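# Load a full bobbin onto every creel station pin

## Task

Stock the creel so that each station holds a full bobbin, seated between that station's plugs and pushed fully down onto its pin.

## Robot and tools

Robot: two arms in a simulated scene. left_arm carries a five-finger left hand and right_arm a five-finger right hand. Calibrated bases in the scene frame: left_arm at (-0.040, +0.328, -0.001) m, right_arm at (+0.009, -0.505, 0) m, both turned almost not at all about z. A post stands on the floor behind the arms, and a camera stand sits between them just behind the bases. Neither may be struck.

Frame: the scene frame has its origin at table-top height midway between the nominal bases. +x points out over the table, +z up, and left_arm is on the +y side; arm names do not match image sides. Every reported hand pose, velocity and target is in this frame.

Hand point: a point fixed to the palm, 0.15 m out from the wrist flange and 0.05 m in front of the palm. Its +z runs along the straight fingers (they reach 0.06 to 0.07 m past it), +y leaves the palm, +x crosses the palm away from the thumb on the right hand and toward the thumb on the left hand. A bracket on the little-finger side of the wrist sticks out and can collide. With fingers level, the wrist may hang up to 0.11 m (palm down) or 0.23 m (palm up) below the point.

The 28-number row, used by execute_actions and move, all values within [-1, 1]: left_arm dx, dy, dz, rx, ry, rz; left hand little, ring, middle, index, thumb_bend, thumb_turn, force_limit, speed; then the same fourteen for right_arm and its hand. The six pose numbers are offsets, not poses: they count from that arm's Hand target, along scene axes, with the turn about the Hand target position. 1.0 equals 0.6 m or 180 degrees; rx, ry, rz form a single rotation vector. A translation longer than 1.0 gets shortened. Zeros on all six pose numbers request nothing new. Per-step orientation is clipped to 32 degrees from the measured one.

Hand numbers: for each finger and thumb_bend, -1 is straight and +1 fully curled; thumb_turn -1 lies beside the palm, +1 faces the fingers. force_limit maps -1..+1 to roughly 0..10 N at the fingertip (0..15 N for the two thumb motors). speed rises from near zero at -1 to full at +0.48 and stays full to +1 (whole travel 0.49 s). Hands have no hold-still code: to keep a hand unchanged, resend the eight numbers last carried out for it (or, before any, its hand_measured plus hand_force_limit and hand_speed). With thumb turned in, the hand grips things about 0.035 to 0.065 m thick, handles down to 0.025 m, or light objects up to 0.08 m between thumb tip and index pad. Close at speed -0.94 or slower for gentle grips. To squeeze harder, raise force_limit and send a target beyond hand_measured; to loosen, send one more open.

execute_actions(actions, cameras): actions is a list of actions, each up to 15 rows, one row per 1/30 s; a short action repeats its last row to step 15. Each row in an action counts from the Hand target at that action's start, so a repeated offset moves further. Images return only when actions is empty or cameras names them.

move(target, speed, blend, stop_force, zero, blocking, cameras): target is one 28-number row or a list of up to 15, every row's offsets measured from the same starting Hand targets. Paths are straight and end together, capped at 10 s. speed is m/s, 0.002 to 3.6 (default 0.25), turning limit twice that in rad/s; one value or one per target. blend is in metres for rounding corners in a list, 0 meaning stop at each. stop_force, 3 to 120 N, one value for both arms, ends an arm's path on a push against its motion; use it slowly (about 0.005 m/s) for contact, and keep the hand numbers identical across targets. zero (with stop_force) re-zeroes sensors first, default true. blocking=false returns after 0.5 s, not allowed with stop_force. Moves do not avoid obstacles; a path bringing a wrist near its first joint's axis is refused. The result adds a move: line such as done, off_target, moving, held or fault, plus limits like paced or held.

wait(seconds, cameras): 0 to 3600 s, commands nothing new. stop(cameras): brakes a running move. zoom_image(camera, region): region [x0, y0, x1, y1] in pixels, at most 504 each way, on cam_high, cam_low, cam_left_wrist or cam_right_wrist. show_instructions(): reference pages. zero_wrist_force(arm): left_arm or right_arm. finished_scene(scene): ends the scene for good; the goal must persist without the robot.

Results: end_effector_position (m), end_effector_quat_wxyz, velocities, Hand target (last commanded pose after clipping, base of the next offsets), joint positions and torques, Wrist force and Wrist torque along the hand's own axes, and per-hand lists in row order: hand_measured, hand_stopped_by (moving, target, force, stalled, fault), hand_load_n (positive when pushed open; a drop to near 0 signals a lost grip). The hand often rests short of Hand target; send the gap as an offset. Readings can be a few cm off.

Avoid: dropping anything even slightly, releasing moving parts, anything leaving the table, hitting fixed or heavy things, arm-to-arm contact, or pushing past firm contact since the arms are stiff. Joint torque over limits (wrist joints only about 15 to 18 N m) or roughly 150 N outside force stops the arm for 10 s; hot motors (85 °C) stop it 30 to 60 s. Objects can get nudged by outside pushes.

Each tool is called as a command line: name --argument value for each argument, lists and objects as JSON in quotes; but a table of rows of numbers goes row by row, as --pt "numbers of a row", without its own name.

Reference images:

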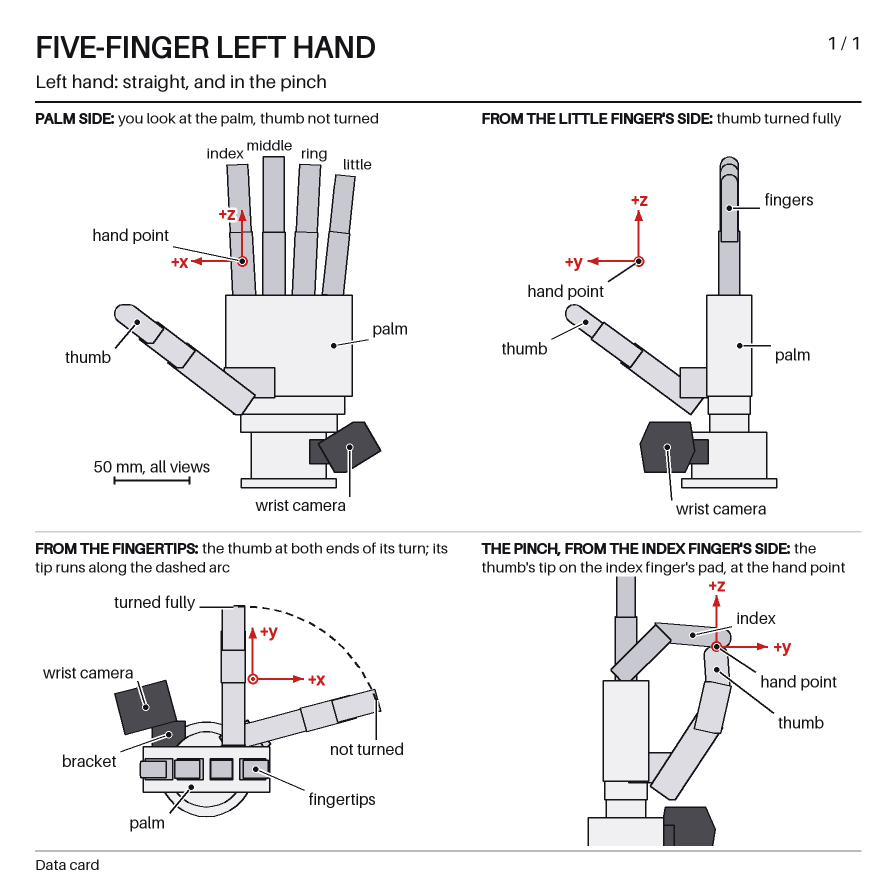

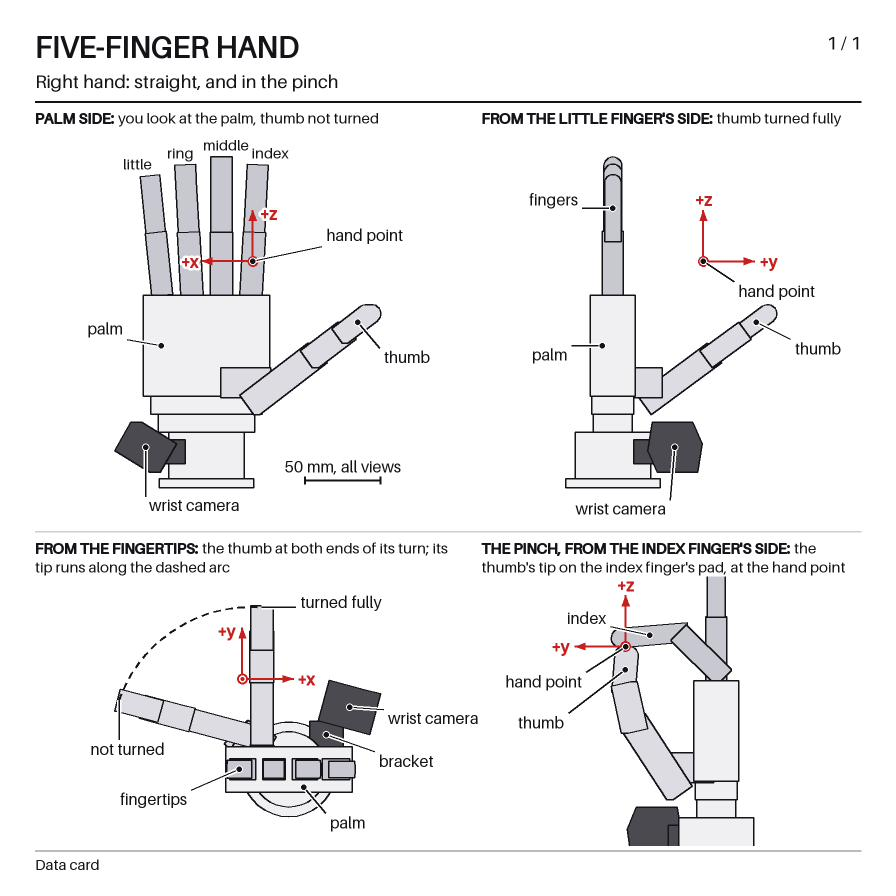

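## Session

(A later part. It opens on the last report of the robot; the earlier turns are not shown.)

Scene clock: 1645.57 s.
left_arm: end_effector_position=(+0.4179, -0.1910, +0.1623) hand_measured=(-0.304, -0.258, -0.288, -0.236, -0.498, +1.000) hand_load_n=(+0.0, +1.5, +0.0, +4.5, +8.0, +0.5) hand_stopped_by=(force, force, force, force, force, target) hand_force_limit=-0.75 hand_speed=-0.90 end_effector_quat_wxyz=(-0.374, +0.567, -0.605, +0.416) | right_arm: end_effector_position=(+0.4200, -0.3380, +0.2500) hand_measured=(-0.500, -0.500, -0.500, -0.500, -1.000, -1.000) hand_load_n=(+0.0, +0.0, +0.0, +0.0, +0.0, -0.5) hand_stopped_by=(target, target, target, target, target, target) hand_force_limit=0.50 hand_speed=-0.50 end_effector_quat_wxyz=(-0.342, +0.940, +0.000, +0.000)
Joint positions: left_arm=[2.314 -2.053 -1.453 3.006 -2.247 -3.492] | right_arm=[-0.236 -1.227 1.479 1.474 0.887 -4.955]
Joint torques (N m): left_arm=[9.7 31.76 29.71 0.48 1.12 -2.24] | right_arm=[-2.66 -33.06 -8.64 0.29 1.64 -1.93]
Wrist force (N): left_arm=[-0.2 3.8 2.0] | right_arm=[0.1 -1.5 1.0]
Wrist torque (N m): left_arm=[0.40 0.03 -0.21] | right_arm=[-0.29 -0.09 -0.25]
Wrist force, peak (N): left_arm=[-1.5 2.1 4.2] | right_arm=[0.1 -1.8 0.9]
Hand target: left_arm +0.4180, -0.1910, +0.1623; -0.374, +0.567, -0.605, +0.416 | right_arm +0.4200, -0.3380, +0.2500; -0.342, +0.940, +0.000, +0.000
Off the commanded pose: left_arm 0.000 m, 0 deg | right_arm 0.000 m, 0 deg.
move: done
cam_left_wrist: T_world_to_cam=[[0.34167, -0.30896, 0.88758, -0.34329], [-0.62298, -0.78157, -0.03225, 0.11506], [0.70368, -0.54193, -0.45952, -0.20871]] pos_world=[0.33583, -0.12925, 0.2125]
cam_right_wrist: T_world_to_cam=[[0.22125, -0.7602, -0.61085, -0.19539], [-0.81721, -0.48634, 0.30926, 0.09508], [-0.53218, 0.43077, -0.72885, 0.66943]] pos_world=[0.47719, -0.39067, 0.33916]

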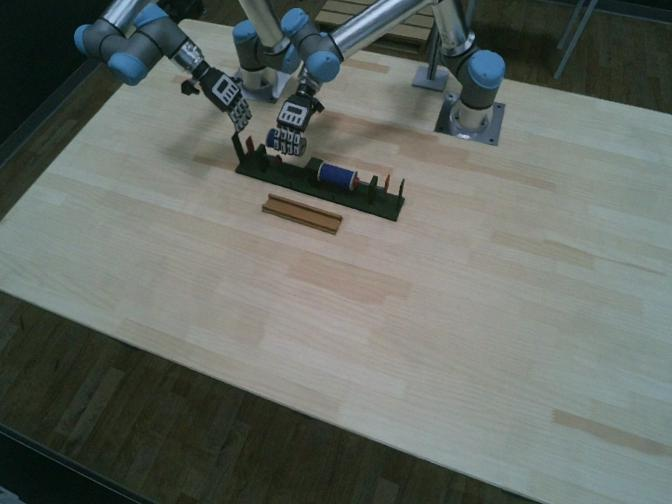

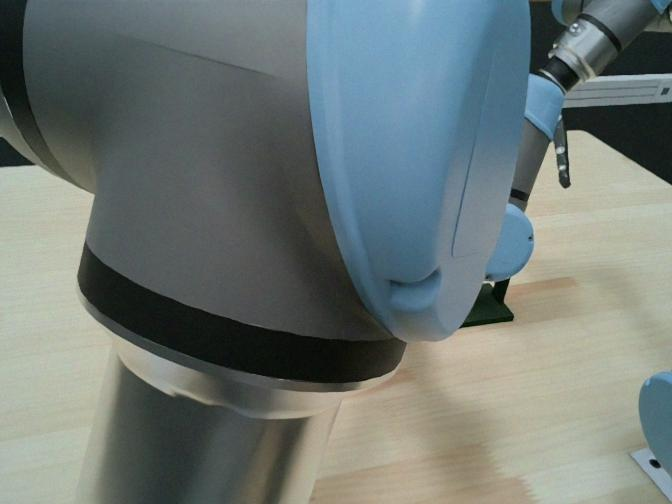

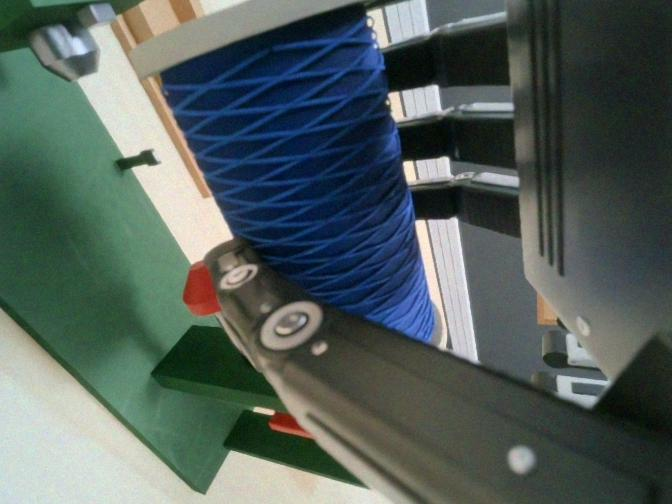

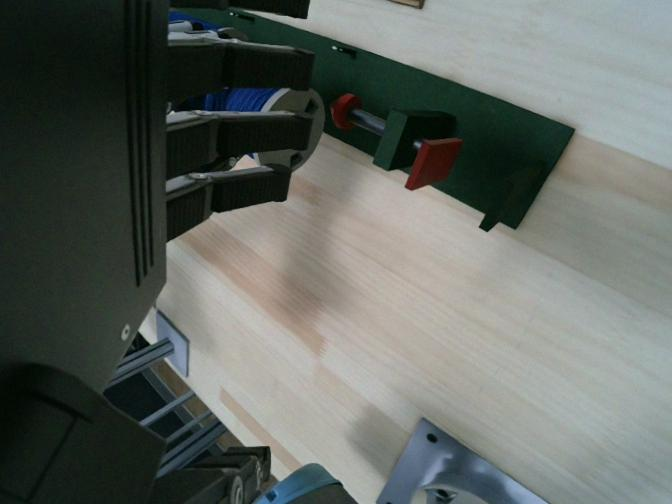

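move --target '[0,0,-0.05,0,0,0, 0.1,0.1,0.1,0.1,0.1,1, -0.75, -0.9, 0,0,0,0,0,0, -0.5,-0.5,-0.5,-0.5,-1,-1, 0.5, -0.5]' --cameras '["cam_left_wrist","cam_high"]' --speed 0.06

zoom_image --camera "cam_left_wrist" --region '[0, 0, 250, 200]'

zoom_image --camera "cam_left_wrist" --region '[50, 200, 300, 440]'

zoom_image --camera "cam_high" --region '[240, 120, 350, 200]'

Scene clock: 1667.17 s.
left_arm: end_effector_position=(+0.4179, -0.1909, +0.1322) hand_measured=(-0.304, -0.258, -0.288, -0.236, -0.498, +1.000) hand_load_n=(+0.5, +1.5, +0.0, +4.5, +8.0, +0.5) hand_stopped_by=(force, force, force, force, force, target) hand_force_limit=-0.75 hand_speed=-0.90 end_effector_quat_wxyz=(-0.374, +0.567, -0.605, +0.416) | right_arm: end_effector_position=(+0.4200, -0.3380, +0.2500) hand_measured=(-0.500, -0.500, -0.500, -0.500, -1.000, -1.000) hand_load_n=(+0.0, +0.0, +0.0, +0.0, +0.0, +0.0) hand_stopped_by=(target, target, target, target, target, target) hand_force_limit=0.50 hand_speed=-0.50 end_effector_quat_wxyz=(-0.342, +0.940, +0.000, +0.000)
Joint positions: left_arm=[2.314 -2.08 -1.494 3.074 -2.247 -3.492] | right_arm=[-0.236 -1.227 1.479 1.474 0.887 -4.955]
Joint torques (N m): left_arm=[10.07 45.56 31.77 -1.9 -1.06 -0.04] | right_arm=[-3.09 -31.91 -8.14 0.24 1.72 -2.12]
Wrist force (N): left_arm=[-0.6 3.0 2.0] | right_arm=[0.0 -1.4 0.8]
Wrist torque (N m): left_arm=[0.23 0.10 -0.25] | right_arm=[-0.26 -0.07 -0.25]
Wrist force, peak (N): left_arm=[-1.1 3.9 2.3] | right_arm=[0.1 -1.8 1.0]
Hand target: left_arm +0.4180, -0.1910, +0.1323; -0.374, +0.567, -0.605, +0.416 | right_arm +0.4200, -0.3380, +0.2500; -0.342, +0.940, +0.000, +0.000
Off the commanded pose: left_arm 0.000 m, 0 deg | right_arm 0.000 m, 0 deg.
move: done
cam_left_wrist: T_world_to_cam=[[0.34185, -0.30891, 0.88753, -0.31665], [-0.62288, -0.78166, -0.03215, 0.11408], [0.70368, -0.54183, -0.45962, -0.22259]] pos_world=[0.33593, -0.12925, 0.1824]
Images, in order (width x height): cam_high 672x504, cam_left_wrist 672x504.

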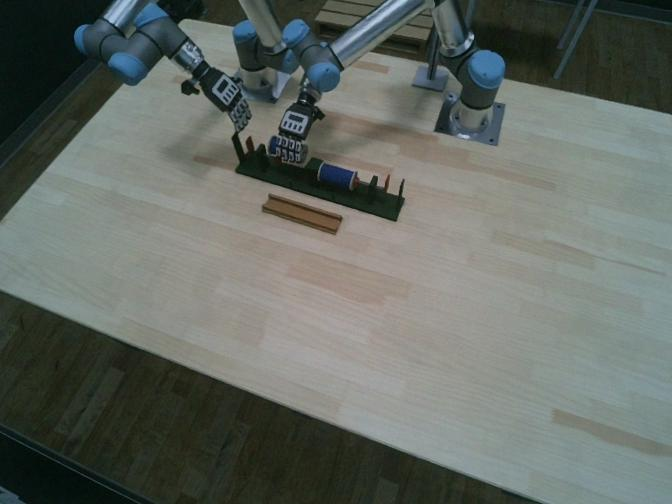

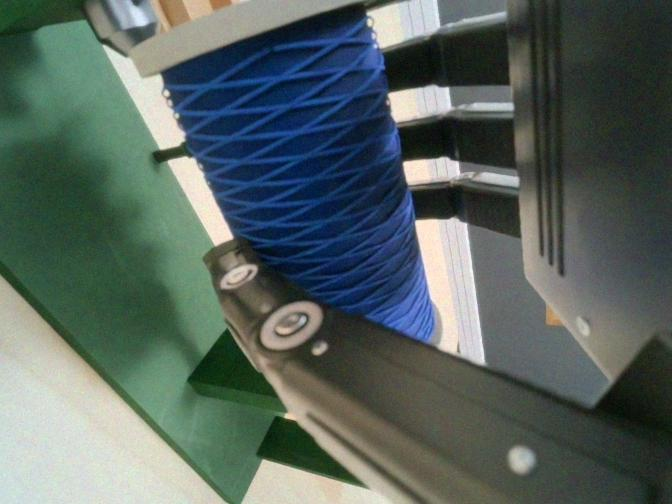

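Scaled by 2.016 from the camera's image (finer frame: 960x720).

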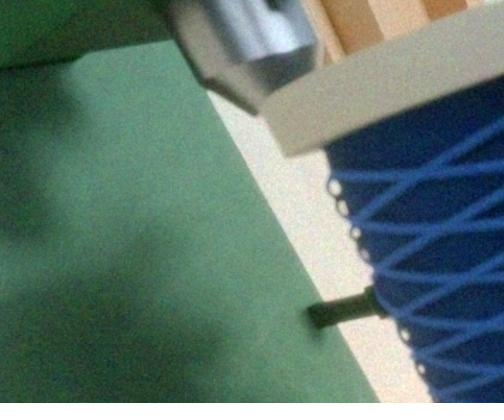

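Scaled by 2.016 from the camera's image (finer frame: 960x720).

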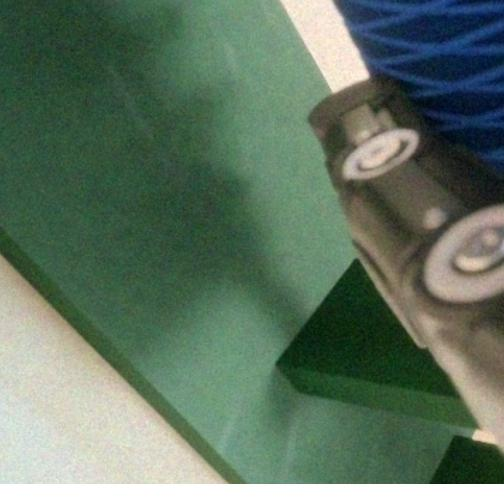

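Scaled by 4.582 from the camera's image (finer frame: 960x720).

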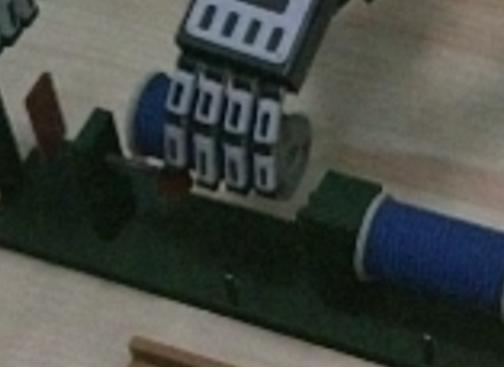

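zoom_image --camera "cam_high" --region '[265, 125, 325, 175]'

Scaled by 8.400 from the camera's image (finer frame: 960x720).

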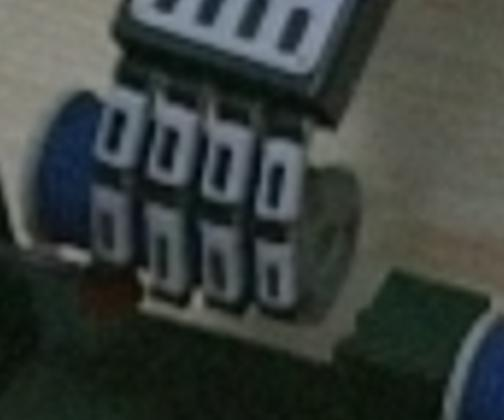

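move --target '[0,0,0,0,0,0, 0.1,0.1,0.1,0.1,0.1,1, -0.75, -0.9, -0.0138,-0.005,-0.0683,0,0,0, -0.5,-0.5,-0.5,-0.5,-1,-1, 0.5, -0.5]' --cameras '["cam_right_wrist","cam_high","cam_low"]' --speed 0.08

zoom_image --camera "cam_right_wrist" --region '[150, 0, 470, 300]'

zoom_image --camera "cam_high" --region '[215, 100, 325, 190]'

Scene clock: 1723.77 s.
left_arm: end_effector_position=(+0.4180, -0.1910, +0.1323) hand_measured=(-0.304, -0.258, -0.288, -0.236, -0.498, +1.000) hand_load_n=(+0.0, +1.5, -0.5, +4.0, +8.0, +0.0) hand_stopped_by=(force, force, force, force, force, target) hand_force_limit=-0.75 hand_speed=-0.90 end_effector_quat_wxyz=(-0.374, +0.567, -0.605, +0.416) | right_arm: end_effector_position=(+0.4117, -0.3411, +0.2089) hand_measured=(-0.500, -0.500, -0.500, -0.500, -1.000, -1.000) hand_load_n=(+0.0, +0.0, +0.0, +0.0, +0.0, +0.0) hand_stopped_by=(target, target, target, target, target, target) hand_force_limit=0.50 hand_speed=-0.50 end_effector_quat_wxyz=(-0.342, +0.940, +0.000, +0.000)
Joint positions: left_arm=[2.314 -2.08 -1.494 3.074 -2.247 -3.492] | right_arm=[-0.247 -1.218 1.578 1.374 0.889 -4.968]
Joint torques (N m): left_arm=[10.76 44.25 32.45 1.41 1.8 1.7] | right_arm=[6.26 -41.54 -14.75 4.71 -0.27 1.8]
Wrist force (N): left_arm=[-0.4 3.0 1.9] | right_arm=[0.3 -1.5 0.7]
Wrist torque (N m): left_arm=[0.21 0.06 -0.23] | right_arm=[-0.26 -0.10 -0.23]
Wrist force, peak (N): left_arm=[-0.3 3.6 2.1] | right_arm=[0.2 -2.0 0.2]
Hand target: left_arm +0.4180, -0.1910, +0.1323; -0.374, +0.567, -0.605, +0.416 | right_arm +0.4117, -0.3410, +0.2090; -0.342, +0.940, +0.000, +0.000
Off the commanded pose: left_arm 0.000 m, 0 deg | right_arm 0.000 m, 0 deg.
move: done
cam_right_wrist: T_world_to_cam=[[0.22112, -0.76032, -0.61075, -0.22089], [-0.81719, -0.48625, 0.30947, 0.09948], [-0.53227, 0.43067, -0.72884, 0.63643]] pos_world=[0.46889, -0.39367, 0.29816]
Images, in order (width x height): cam_high 672x504, cam_low 672x504, cam_right_wrist 672x504.

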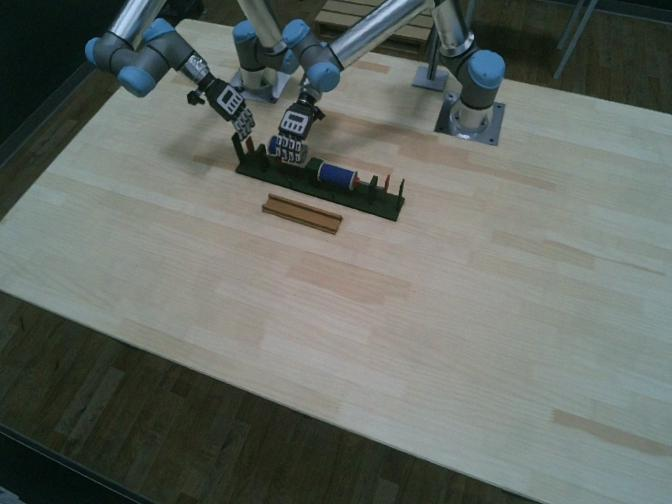

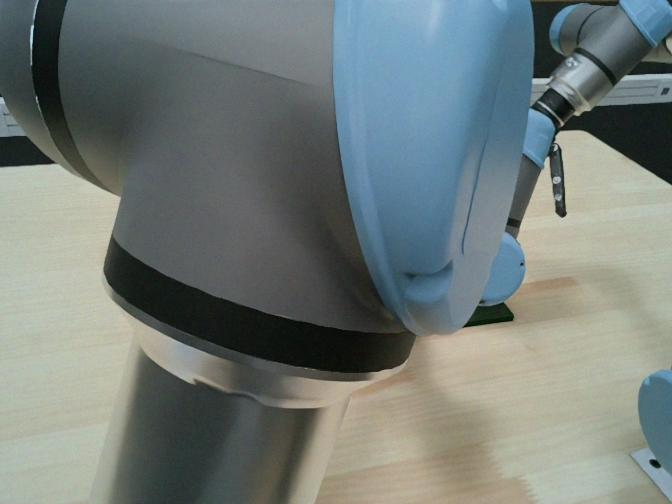

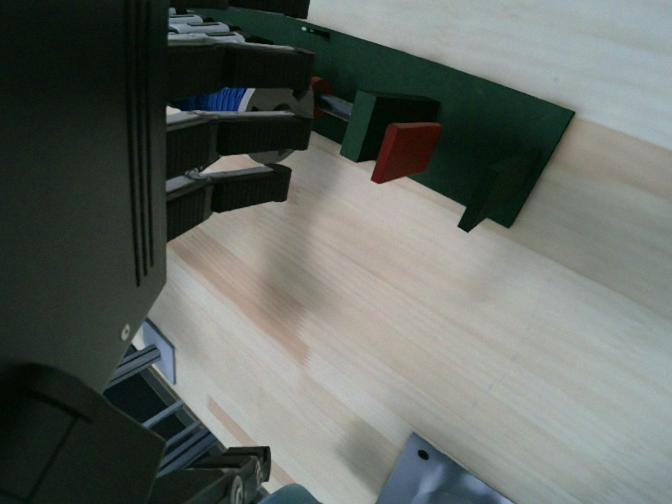

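Scaled by 1.575 from the camera's image (finer frame: 960x720).

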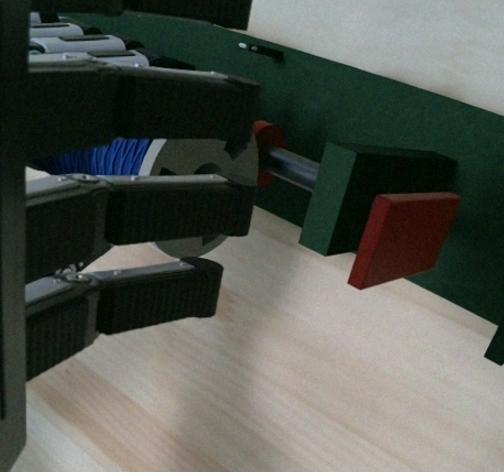

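Scaled by 4.582 from the camera's image (finer frame: 960x720).

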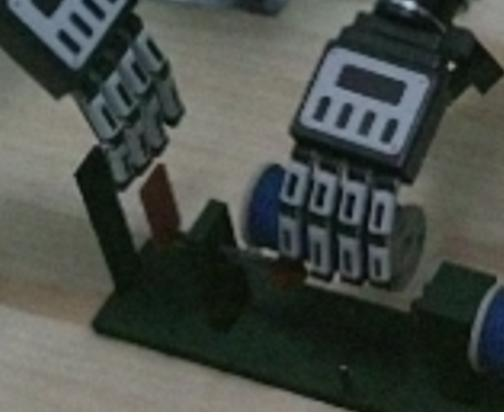

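zoom_image --camera "cam_high" --region '[225, 95, 285, 165]'

Scaled by 7.200 from the camera's image (finer frame: 960x720).

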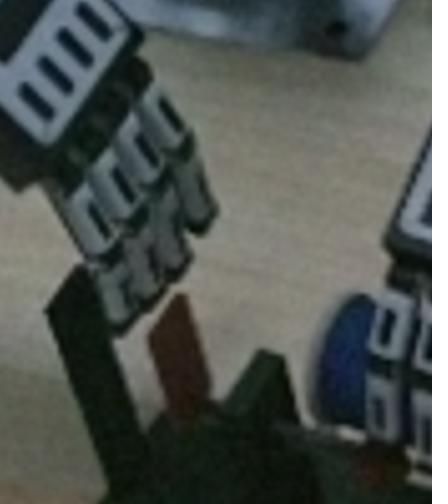

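move --target '[0,0,0,0,0,0, 0.1,0.1,0.1,0.1,0.1,1, -0.75, -0.9, 0,-0.0035,-0.05,0,0,0, -0.5,-0.5,-0.5,-0.5,-1,-1, 0.5, -0.5]' --cameras '["cam_right_wrist","cam_high"]' --speed 0.05 --stop_force 6

zoom_image --camera "cam_right_wrist" --region '[150, 0, 470, 300]'

zoom_image --camera "cam_high" --region '[225, 95, 285, 165]'

Scene clock: 1781.00 s.
left_arm: end_effector_position=(+0.4180, -0.1910, +0.1323) hand_measured=(-0.304, -0.258, -0.288, -0.236, -0.498, +1.000) hand_load_n=(+0.5, +1.5, +0.0, +4.5, +8.0, +0.5) hand_stopped_by=(force, force, force, force, force, target) hand_force_limit=-0.75 hand_speed=-0.90 end_effector_quat_wxyz=(-0.374, +0.567, -0.605, +0.416) | right_arm: end_effector_position=(+0.4117, -0.3431, +0.1790) hand_measured=(-0.500, -0.500, -0.500, -0.500, -1.000, -1.000) hand_load_n=(+0.0, +0.0, +0.0, +0.0, +0.0, +0.0) hand_stopped_by=(target, target, target, target, target, target) hand_force_limit=0.50 hand_speed=-0.50 end_effector_quat_wxyz=(-0.342, +0.940, +0.000, +0.000)
Joint positions: left_arm=[2.314 -2.08 -1.494 3.074 -2.247 -3.492] | right_arm=[-0.252 -1.191 1.624 1.306 0.889 -4.975]
Joint torques (N m): left_arm=[4.75 33.96 31.74 -1.92 -2.05 -2.23] | right_arm=[5.82 -41.03 -23.26 5.75 -0.14 1.66]
Wrist force (N): left_arm=[-0.4 2.9 1.7] | right_arm=[0.1 -1.6 0.8]
Wrist torque (N m): left_arm=[0.23 0.04 -0.23] | right_arm=[-0.28 -0.09 -0.03]
Wrist force, peak (N): left_arm=[-0.5 3.5 2.1] | right_arm=[0.1 -2.2 0.3]
Hand target: left_arm +0.4180, -0.1910, +0.1323; -0.374, +0.567, -0.605, +0.416 | right_arm +0.4117, -0.3431, +0.1790; -0.342, +0.940, +0.000, +0.000
Off the commanded pose: left_arm 0.000 m, 0 deg | right_arm 0.000 m, 0 deg.
move: done
cam_right_wrist: T_world_to_cam=[[0.22129, -0.76024, -0.61079, -0.24085], [-0.81719, -0.48636, 0.30929, 0.10774], [-0.5322, 0.43069, -0.72888, 0.61545]] pos_world=[0.46889, -0.39577, 0.26816]
Images, in order (width x height): cam_high 672x504, cam_right_wrist 672x504.

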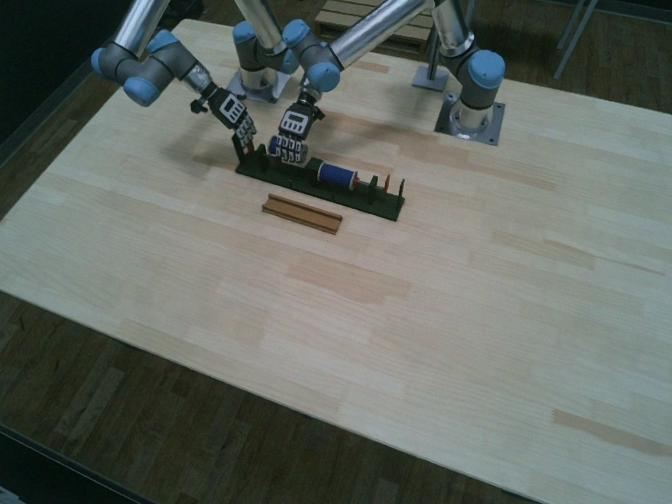

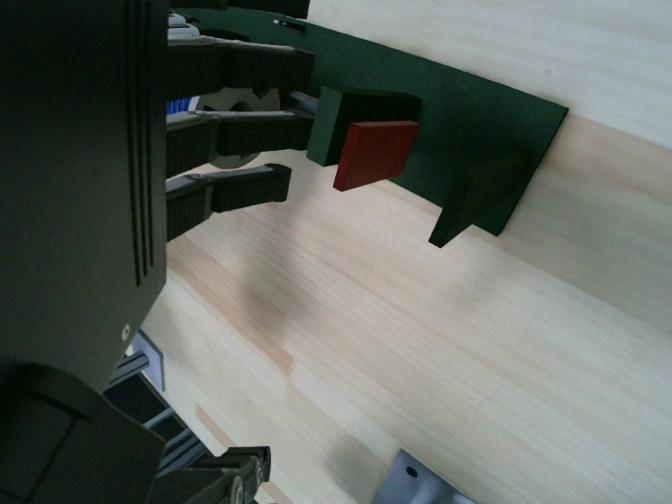

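Scaled by 1.575 from the camera's image (finer frame: 960x720).

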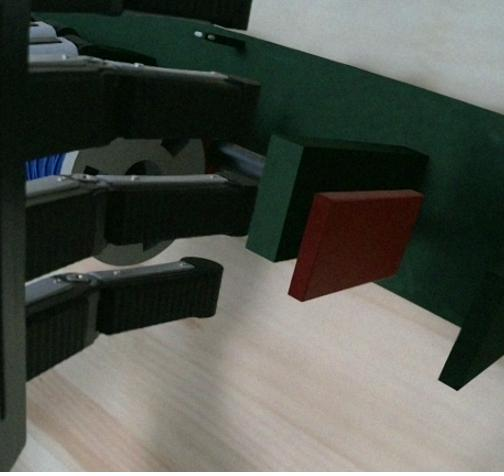

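Scaled by 7.200 from the camera's image (finer frame: 960x720).

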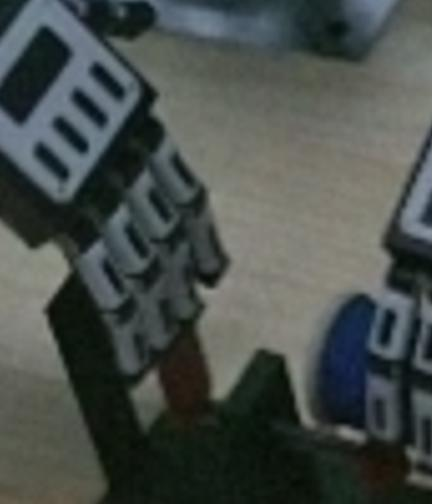

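move --pt "0 0 0 0 0 0 0.1 0.1 0.1 0.1 0.1 1 -0.75 -0.9 0 -0.0092 0 0 0 0 -0.5 -0.5 -0.5 -0.5 -1 -1 0.5 -0.5" --pt "0 0 0 0 0 0 0.1 0.1 0.1 0.1 0.1 1 -0.75 -0.9 0 -0.0092 -0.025 0 0 0 -0.5 -0.5 -0.5 -0.5 -1 -1 0.5 -0.5" --cameras '["cam_right_wrist","cam_high"]' --speed 0.03 --stop_force 5

zoom_image --camera "cam_right_wrist" --region '[150, 0, 470, 300]'

zoom_image --camera "cam_high" --region '[225, 95, 285, 165]'

Scene clock: 1836.37 s.
left_arm: end_effector_position=(+0.4180, -0.1910, +0.1323) hand_measured=(-0.304, -0.258, -0.288, -0.236, -0.498, +1.000) hand_load_n=(+0.5, +1.5, +0.0, +4.5, +8.0, +0.0) hand_stopped_by=(force, force, force, force, force, target) hand_force_limit=-0.75 hand_speed=-0.90 end_effector_quat_wxyz=(-0.374, +0.567, -0.605, +0.416) | right_arm: end_effector_position=(+0.4117, -0.3486, +0.1640) hand_measured=(-0.500, -0.500, -0.500, -0.500, -1.000, -1.000) hand_load_n=(+0.0, +0.0, +0.0, +0.0, +0.0, +0.0) hand_stopped_by=(target, target, target, target, target, target) hand_force_limit=0.50 hand_speed=-0.50 end_effector_quat_wxyz=(-0.342, +0.940, +0.000, +0.000)
Joint positions: left_arm=[2.314 -2.08 -1.494 3.074 -2.247 -3.492] | right_arm=[-0.265 -1.176 1.648 1.277 0.892 -4.991]
Joint torques (N m): left_arm=[-1.1 34.21 31.22 -1.86 -2.04 -2.37] | right_arm=[9.07 -42.21 -21.77 5.49 -3.06 1.78]
Wrist force (N): left_arm=[-0.1 3.1 1.9] | right_arm=[0.4 -1.6 0.9]
Wrist torque (N m): left_arm=[0.23 0.00 -0.21] | right_arm=[-0.28 -0.12 -0.02]
Wrist force, peak (N): left_arm=[-0.5 3.7 2.2] | right_arm=[0.2 -1.9 1.2]
Hand target: left_arm +0.4180, -0.1910, +0.1323; -0.374, +0.567, -0.605, +0.416 | right_arm +0.4117, -0.3486, +0.1640; -0.342, +0.940, +0.000, +0.000
Off the commanded pose: left_arm 0.000 m, 0 deg | right_arm 0.000 m, 0 deg.
move: done
cam_right_wrist: T_world_to_cam=[[0.22125, -0.7602, -0.61085, -0.25415], [-0.81721, -0.48634, 0.30926, 0.10974], [-0.53218, 0.43077, -0.72885, 0.6069]] pos_world=[0.46889, -0.40127, 0.25316]
Images, in order (width x height): cam_high 672x504, cam_right_wrist 672x504.

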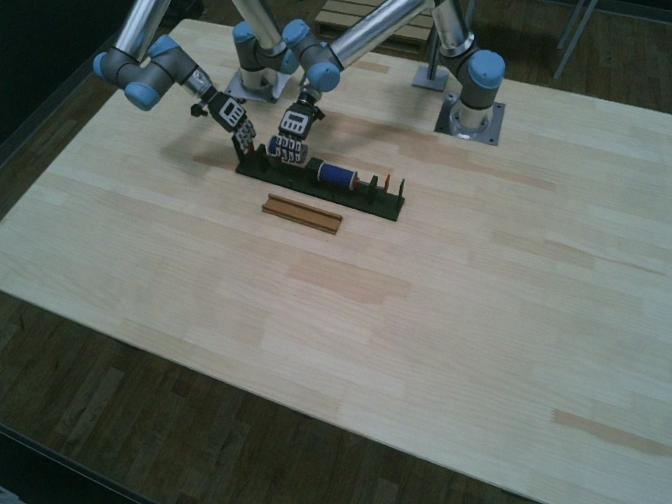

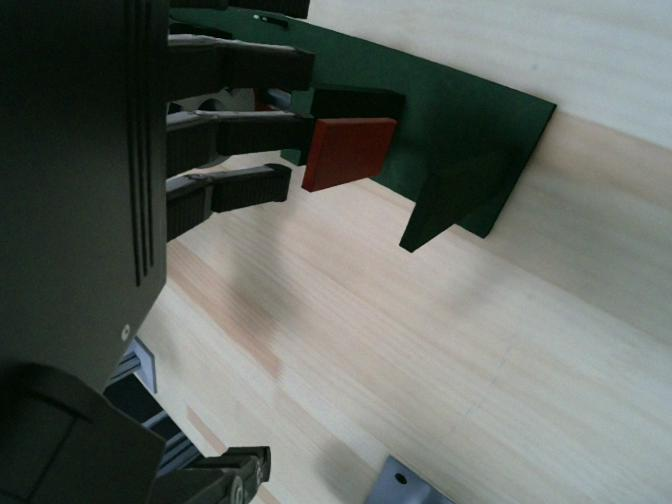

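Scaled by 1.575 from the camera's image (finer frame: 960x720).

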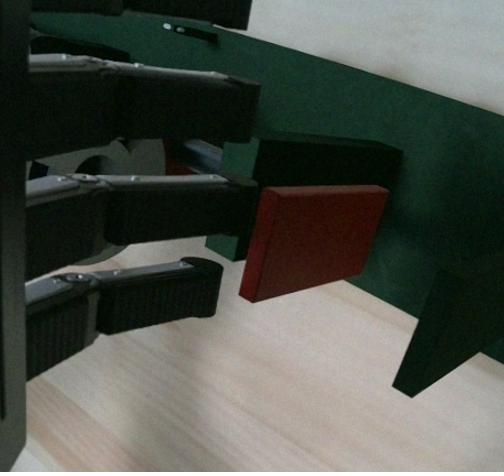

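Scaled by 7.200 from the camera's image (finer frame: 960x720).

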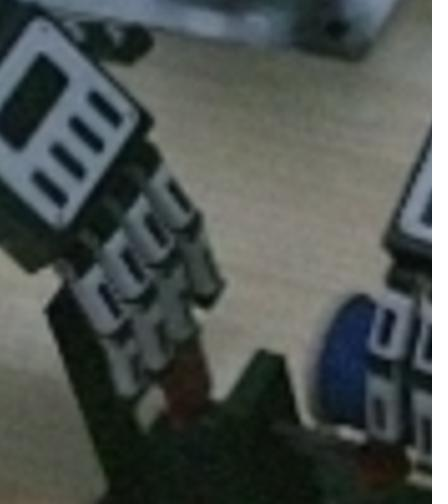

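move --target '[0,0,0,0,0,0, 0.1,0.1,0.1,0.1,0.1,1, -0.75, -0.9, 0,0,-0.025,0,0,0, -0.5,-0.5,-0.5,-0.5,-1,-1, 0.5, -0.5]' --speed 0.03 --stop_force 5

move --target '[0,0,0,0,0,0, 0.1,0.1,0.1,0.1,0.1,1, -0.75, -0.9, 0,-0.06,0,0,0,0, -0.5,-0.5,-0.5,-0.5,-1,-1, 0.5, -0.5]' --cameras '["cam_right_wrist","cam_high","cam_left_wrist"]' --speed 0.04 --stop_force 32

zoom_image --camera "cam_high" --region '[225, 115, 325, 195]'

Scene clock: 1859.07 s.
left_arm: end_effector_position=(+0.4180, -0.1910, +0.1323) hand_measured=(-0.304, -0.258, -0.288, -0.236, -0.498, +1.000) hand_load_n=(+0.5, +1.5, +0.0, +4.5, +8.0, +0.0) hand_stopped_by=(force, force, force, force, force, target) hand_force_limit=-0.75 hand_speed=-0.90 end_effector_quat_wxyz=(-0.374, +0.567, -0.605, +0.416) | right_arm: end_effector_position=(+0.4117, -0.3486, +0.1490) hand_measured=(-0.500, -0.500, -0.500, -0.500, -1.000, -1.000) hand_load_n=(+0.0, +0.0, +0.0, +0.0, -0.5, +0.0) hand_stopped_by=(target, target, target, target, target, target) hand_force_limit=0.50 hand_speed=-0.50 end_effector_quat_wxyz=(-0.342, +0.940, +0.000, +0.000)
Joint positions: left_arm=[2.314 -2.08 -1.494 3.074 -2.247 -3.492] | right_arm=[-0.265 -1.16 1.666 1.242 0.892 -4.991]
Joint torques (N m): left_arm=[-4.03 33.83 31.38 -1.95 -1.94 -2.28] | right_arm=[6.23 -41.09 -22.19 5.69 -2.76 1]
Wrist force (N): left_arm=[-0.3 3.0 1.9] | right_arm=[0.2 -1.5 0.6]
Wrist torque (N m): left_arm=[0.23 0.04 -0.23] | right_arm=[-0.24 -0.08 -0.03]
Wrist force, peak (N): left_arm=[-0.6 3.5 2.1] | right_arm=[0.3 -1.8 0.9]
Hand target: left_arm +0.4180, -0.1910, +0.1323; -0.374, +0.567, -0.605, +0.416 | right_arm +0.4117, -0.3486, +0.1490; -0.342, +0.940, +0.000, +0.000
Off the commanded pose: left_arm 0.000 m, 0 deg | right_arm 0.000 m, 0 deg.
move: done

Scene clock: 1861.00 s.
left_arm: end_effector_position=(+0.4180, -0.1910, +0.1323) hand_measured=(-0.304, -0.258, -0.288, -0.236, -0.498, +1.000) hand_load_n=(+0.0, +1.5, +0.0, +4.5, +8.0, +0.5) hand_stopped_by=(force, force, force, force, force, target) hand_force_limit=-0.75 hand_speed=-0.90 end_effector_quat_wxyz=(-0.374, +0.567, -0.605, +0.416) | right_arm: end_effector_position=(+0.4117, -0.3846, +0.1490) hand_measured=(-0.500, -0.500, -0.500, -0.500, -1.000, -1.000) hand_load_n=(+0.0, +0.0, +7.0, +10.5, +0.0, +0.0) hand_stopped_by=(target, target, target, target, target, target) hand_force_limit=0.50 hand_speed=-0.50 end_effector_quat_wxyz=(-0.342, +0.940, +0.000, +0.000)
Joint positions: left_arm=[2.314 -2.08 -1.494 3.074 -2.247 -3.492] | right_arm=[-0.349 -1.159 1.684 1.289 0.909 -5.096]
Joint torques (N m): left_arm=[-3.57 34.17 31.47 -2.01 -1.97 -2.31] | right_arm=[3.59 -20.74 -25.32 -0.62 -1.6 0.32]
Wrist force (N): left_arm=[-0.3 3.4 1.8] | right_arm=[-4.7 -10.6 12.6]
Wrist torque (N m): left_arm=[0.28 0.05 -0.23] | right_arm=[-0.82 -0.20 -0.47]
Wrist force, peak (N): left_arm=[-0.4 3.4 2.1] | right_arm=[-5.7 -10.3 12.8]
Hand target: left_arm +0.4180, -0.1910, +0.1323; -0.374, +0.567, -0.605, +0.416 | right_arm +0.4117, -0.3846, +0.1490; -0.342, +0.940, +0.000, +0.000
Off the commanded pose: left_arm 0.000 m, 0 deg | right_arm 0.000 m, 0 deg.
move: done
cam_left_wrist: T_world_to_cam=[[0.34167, -0.30878, 0.88765, -0.31669], [-0.62288, -0.78165, -0.03215, 0.11409], [0.70376, -0.54192, -0.4594, -0.22262]] pos_world=[0.33593, -0.12925, 0.1825]
cam_right_wrist: T_world_to_cam=[[0.22125, -0.7602, -0.61085, -0.29068], [-0.81721, -0.48634, 0.30926, 0.09687], [-0.53218, 0.43077, -0.72885, 0.61148]] pos_world=[0.46889, -0.43727, 0.23816]
Images, in order (width x height): cam_high 672x504, cam_left_wrist 672x504, cam_right_wrist 672x504.

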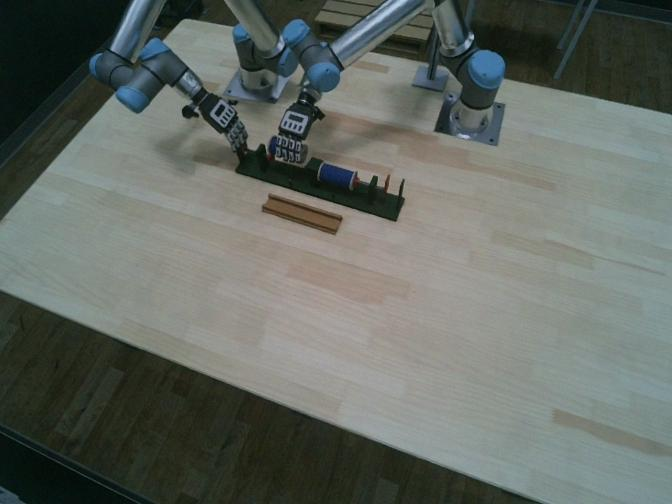

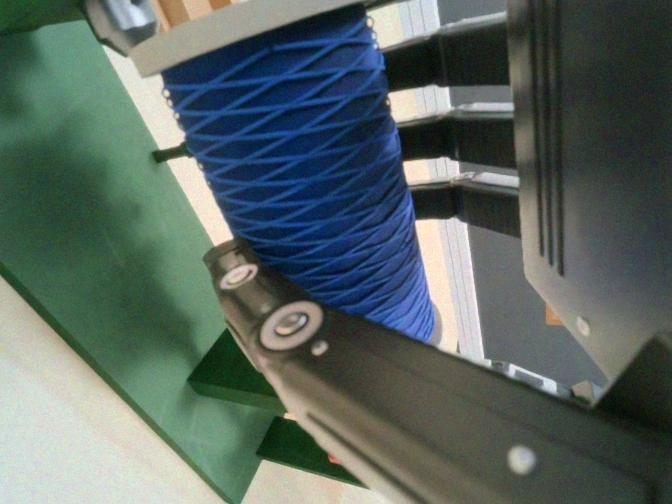

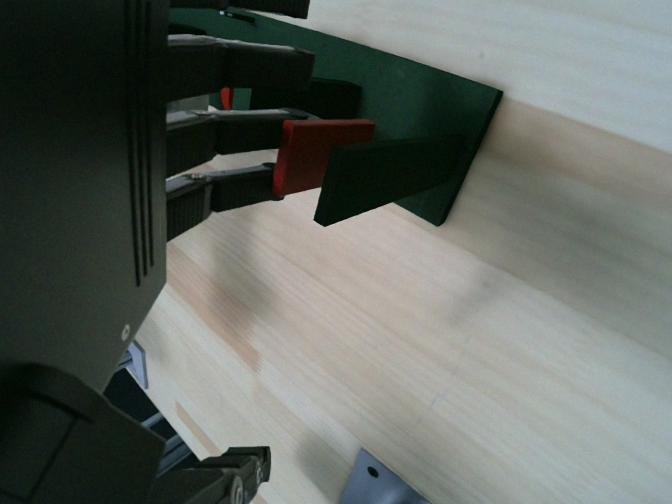

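Scaled by 5.040 from the camera's image (finer frame: 960x720).

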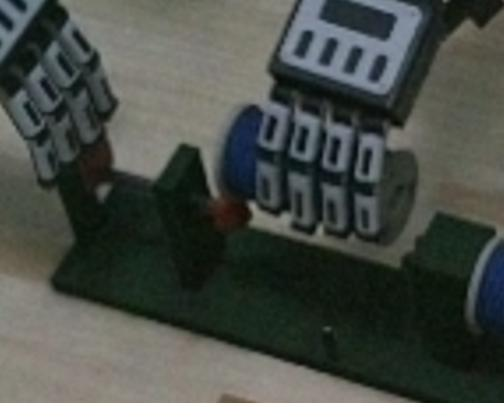

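move --target '[0,0,0,0,0,0, 0.1,0.1,0.1,0.1,0.1,1, -0.75, -0.9, 0,-0.0217,0,0,0,0, -0.5,-0.5,-0.5,-0.5,-1,-1, 0.5, -0.5]' --cameras '["cam_right_wrist","cam_high"]' --speed 0.03 --stop_force 30

zoom_image --camera "cam_high" --region '[225, 115, 325, 195]'

zoom_image --camera "cam_right_wrist" --region '[150, 0, 470, 300]'

Scene clock: 1870.77 s.
left_arm: end_effector_position=(+0.4180, -0.1910, +0.1323) hand_measured=(-0.304, -0.258, -0.288, -0.236, -0.498, +1.000) hand_load_n=(+0.0, +1.5, +0.0, +4.5, +8.0, +0.5) hand_stopped_by=(force, force, force, force, force, target) hand_force_limit=-0.75 hand_speed=-0.90 end_effector_quat_wxyz=(-0.374, +0.567, -0.605, +0.416) | right_arm: end_effector_position=(+0.4117, -0.3976, +0.1490) hand_measured=(-0.500, -0.500, -0.500, -0.500, -1.000, -1.000) hand_load_n=(+0.0, +0.0, +9.5, +13.0, +0.0, +0.0) hand_stopped_by=(target, target, target, target, target, target) hand_force_limit=0.50 hand_speed=-0.50 end_effector_quat_wxyz=(-0.342, +0.940, +0.000, +0.000)
Joint positions: left_arm=[2.314 -2.08 -1.494 3.074 -2.247 -3.492] | right_arm=[-0.379 -1.158 1.688 1.306 0.917 -5.133]
Joint torques (N m): left_arm=[-5.33 33.87 30.96 -1.89 -1.99 -2.3] | right_arm=[0.59 -34.52 -26.14 -1.27 -1.1 1.29]
Wrist force (N): left_arm=[-0.4 3.2 2.0] | right_arm=[-7.2 -14.4 14.0]
Wrist torque (N m): left_arm=[0.24 0.06 -0.24] | right_arm=[-0.95 -0.24 -0.58]
Wrist force, peak (N): left_arm=[-0.6 3.4 2.1] | right_arm=[-8.5 -14.8 13.8]
Hand target: left_arm +0.4180, -0.1910, +0.1323; -0.374, +0.567, -0.605, +0.416 | right_arm +0.4117, -0.3976, +0.1490; -0.342, +0.940, +0.000, +0.000
Off the commanded pose: left_arm 0.000 m, 0 deg | right_arm 0.000 m, 0 deg.
move: done
cam_right_wrist: T_world_to_cam=[[0.22125, -0.7602, -0.61085, -0.30056], [-0.81721, -0.48634, 0.30926, 0.09054], [-0.53218, 0.43077, -0.72885, 0.61708]] pos_world=[0.46889, -0.45027, 0.23816]
Images, in order (width x height): cam_high 672x504, cam_right_wrist 672x504.

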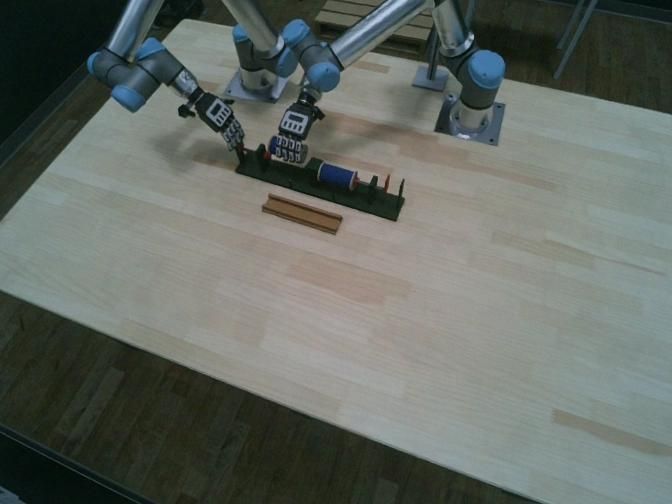

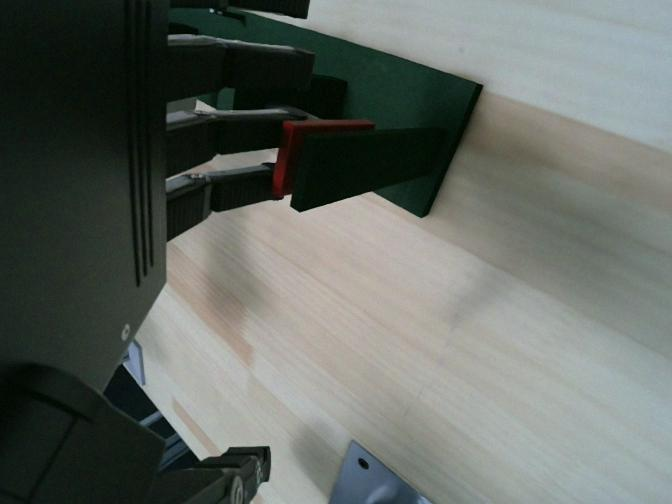

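Scaled by 5.040 from the camera's image (finer frame: 960x720).

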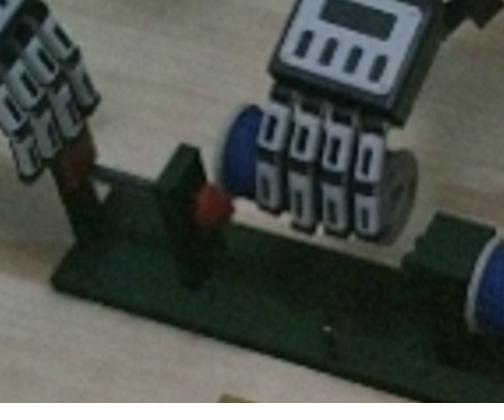

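Scaled by 1.575 from the camera's image (finer frame: 960x720).

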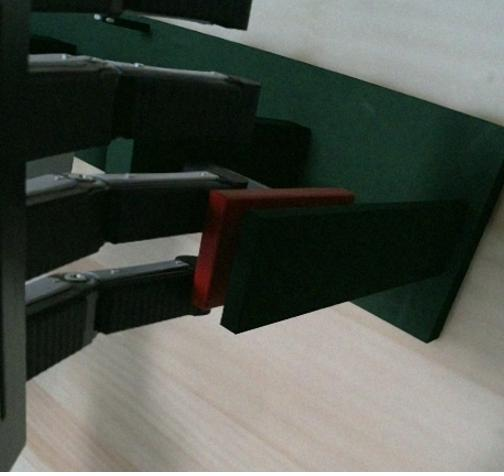

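move --pt "0 -0.005 0 0 0 0 0.1 0.1 0.1 0.1 0.1 1 -0.75 -0.9 0 0 0 0 0 0 -0.5 -0.5 -0.5 -0.5 -1 -1 0.5 -0.5" --pt "0 -0.005 -0.0417 0 0 0 0.1 0.1 0.1 0.1 0.1 1 -0.75 -0.9 0 0 0 0 0 0 -0.5 -0.5 -0.5 -0.5 -1 -1 0.5 -0.5" --cameras '["cam_left_wrist","cam_high"]' --speed 0.04 --stop_force 6

zoom_image --camera "cam_high" --region '[255, 125, 335, 185]'

zoom_image --camera "cam_left_wrist" --region '[0, 0, 250, 200]'

Scene clock: 1909.00 s.
left_arm: end_effector_position=(+0.4180, -0.1940, +0.1073) hand_measured=(-0.304, -0.258, -0.288, -0.236, -0.498, +1.000) hand_load_n=(+0.0, +2.0, +0.0, +4.5, +8.0, +0.0) hand_stopped_by=(force, force, force, force, force, target) hand_force_limit=-0.75 hand_speed=-0.90 end_effector_quat_wxyz=(-0.374, +0.567, -0.605, +0.416) | right_arm: end_effector_position=(+0.4117, -0.3976, +0.1490) hand_measured=(-0.500, -0.500, -0.500, -0.500, -1.000, -1.000) hand_load_n=(+0.0, +0.0, +9.5, +13.0, +0.0, -0.5) hand_stopped_by=(target, target, target, target, target, target) hand_force_limit=0.50 hand_speed=-0.50 end_effector_quat_wxyz=(-0.342, +0.940, +0.000, +0.000)
Joint positions: left_arm=[2.31 -2.112 -1.513 3.124 -2.25 -3.494] | right_arm=[-0.379 -1.158 1.688 1.306 0.917 -5.133]
Joint torques (N m): left_arm=[11.51 47.27 31.36 -1.84 1.64 1.93] | right_arm=[-0.49 -41.97 -25.3 -0.12 -0.39 -1.95]
Wrist force (N): left_arm=[-0.2 3.7 2.0] | right_arm=[-7.3 -14.5 14.3]
Wrist torque (N m): left_arm=[0.32 0.02 -0.21] | right_arm=[-0.99 -0.22 -0.60]
Wrist force, peak (N): left_arm=[-0.3 4.1 2.2] | right_arm=[-7.6 -14.9 14.1]
Hand target: left_arm +0.4180, -0.1940, +0.1073; -0.374, +0.567, -0.605, +0.416 | right_arm +0.4117, -0.3976, +0.1490; -0.342, +0.940, +0.000, +0.000
Off the commanded pose: left_arm 0.000 m, 0 deg | right_arm 0.000 m, 0 deg.
move: done
cam_left_wrist: T_world_to_cam=[[0.34167, -0.30878, 0.88765, -0.29533], [-0.62288, -0.78165, -0.03215, 0.11094], [0.70376, -0.54192, -0.4594, -0.23577]] pos_world=[0.33593, -0.13225, 0.1574]
Images, in order (width x height): cam_high 672x504, cam_left_wrist 672x504.

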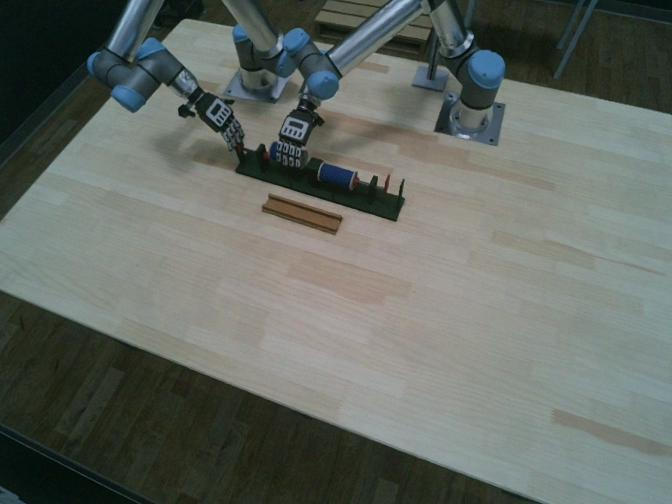

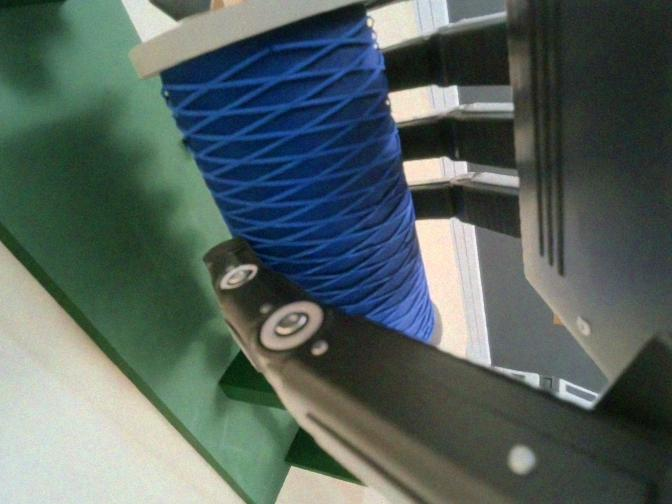

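Scaled by 6.300 from the camera's image (finer frame: 960x720).

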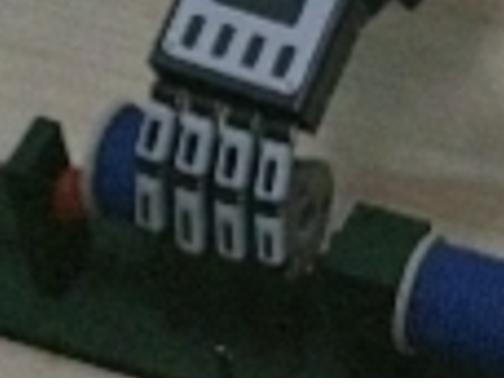

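Scaled by 2.016 from the camera's image (finer frame: 960x720).

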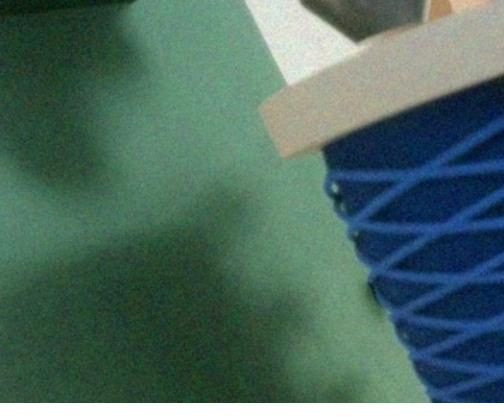

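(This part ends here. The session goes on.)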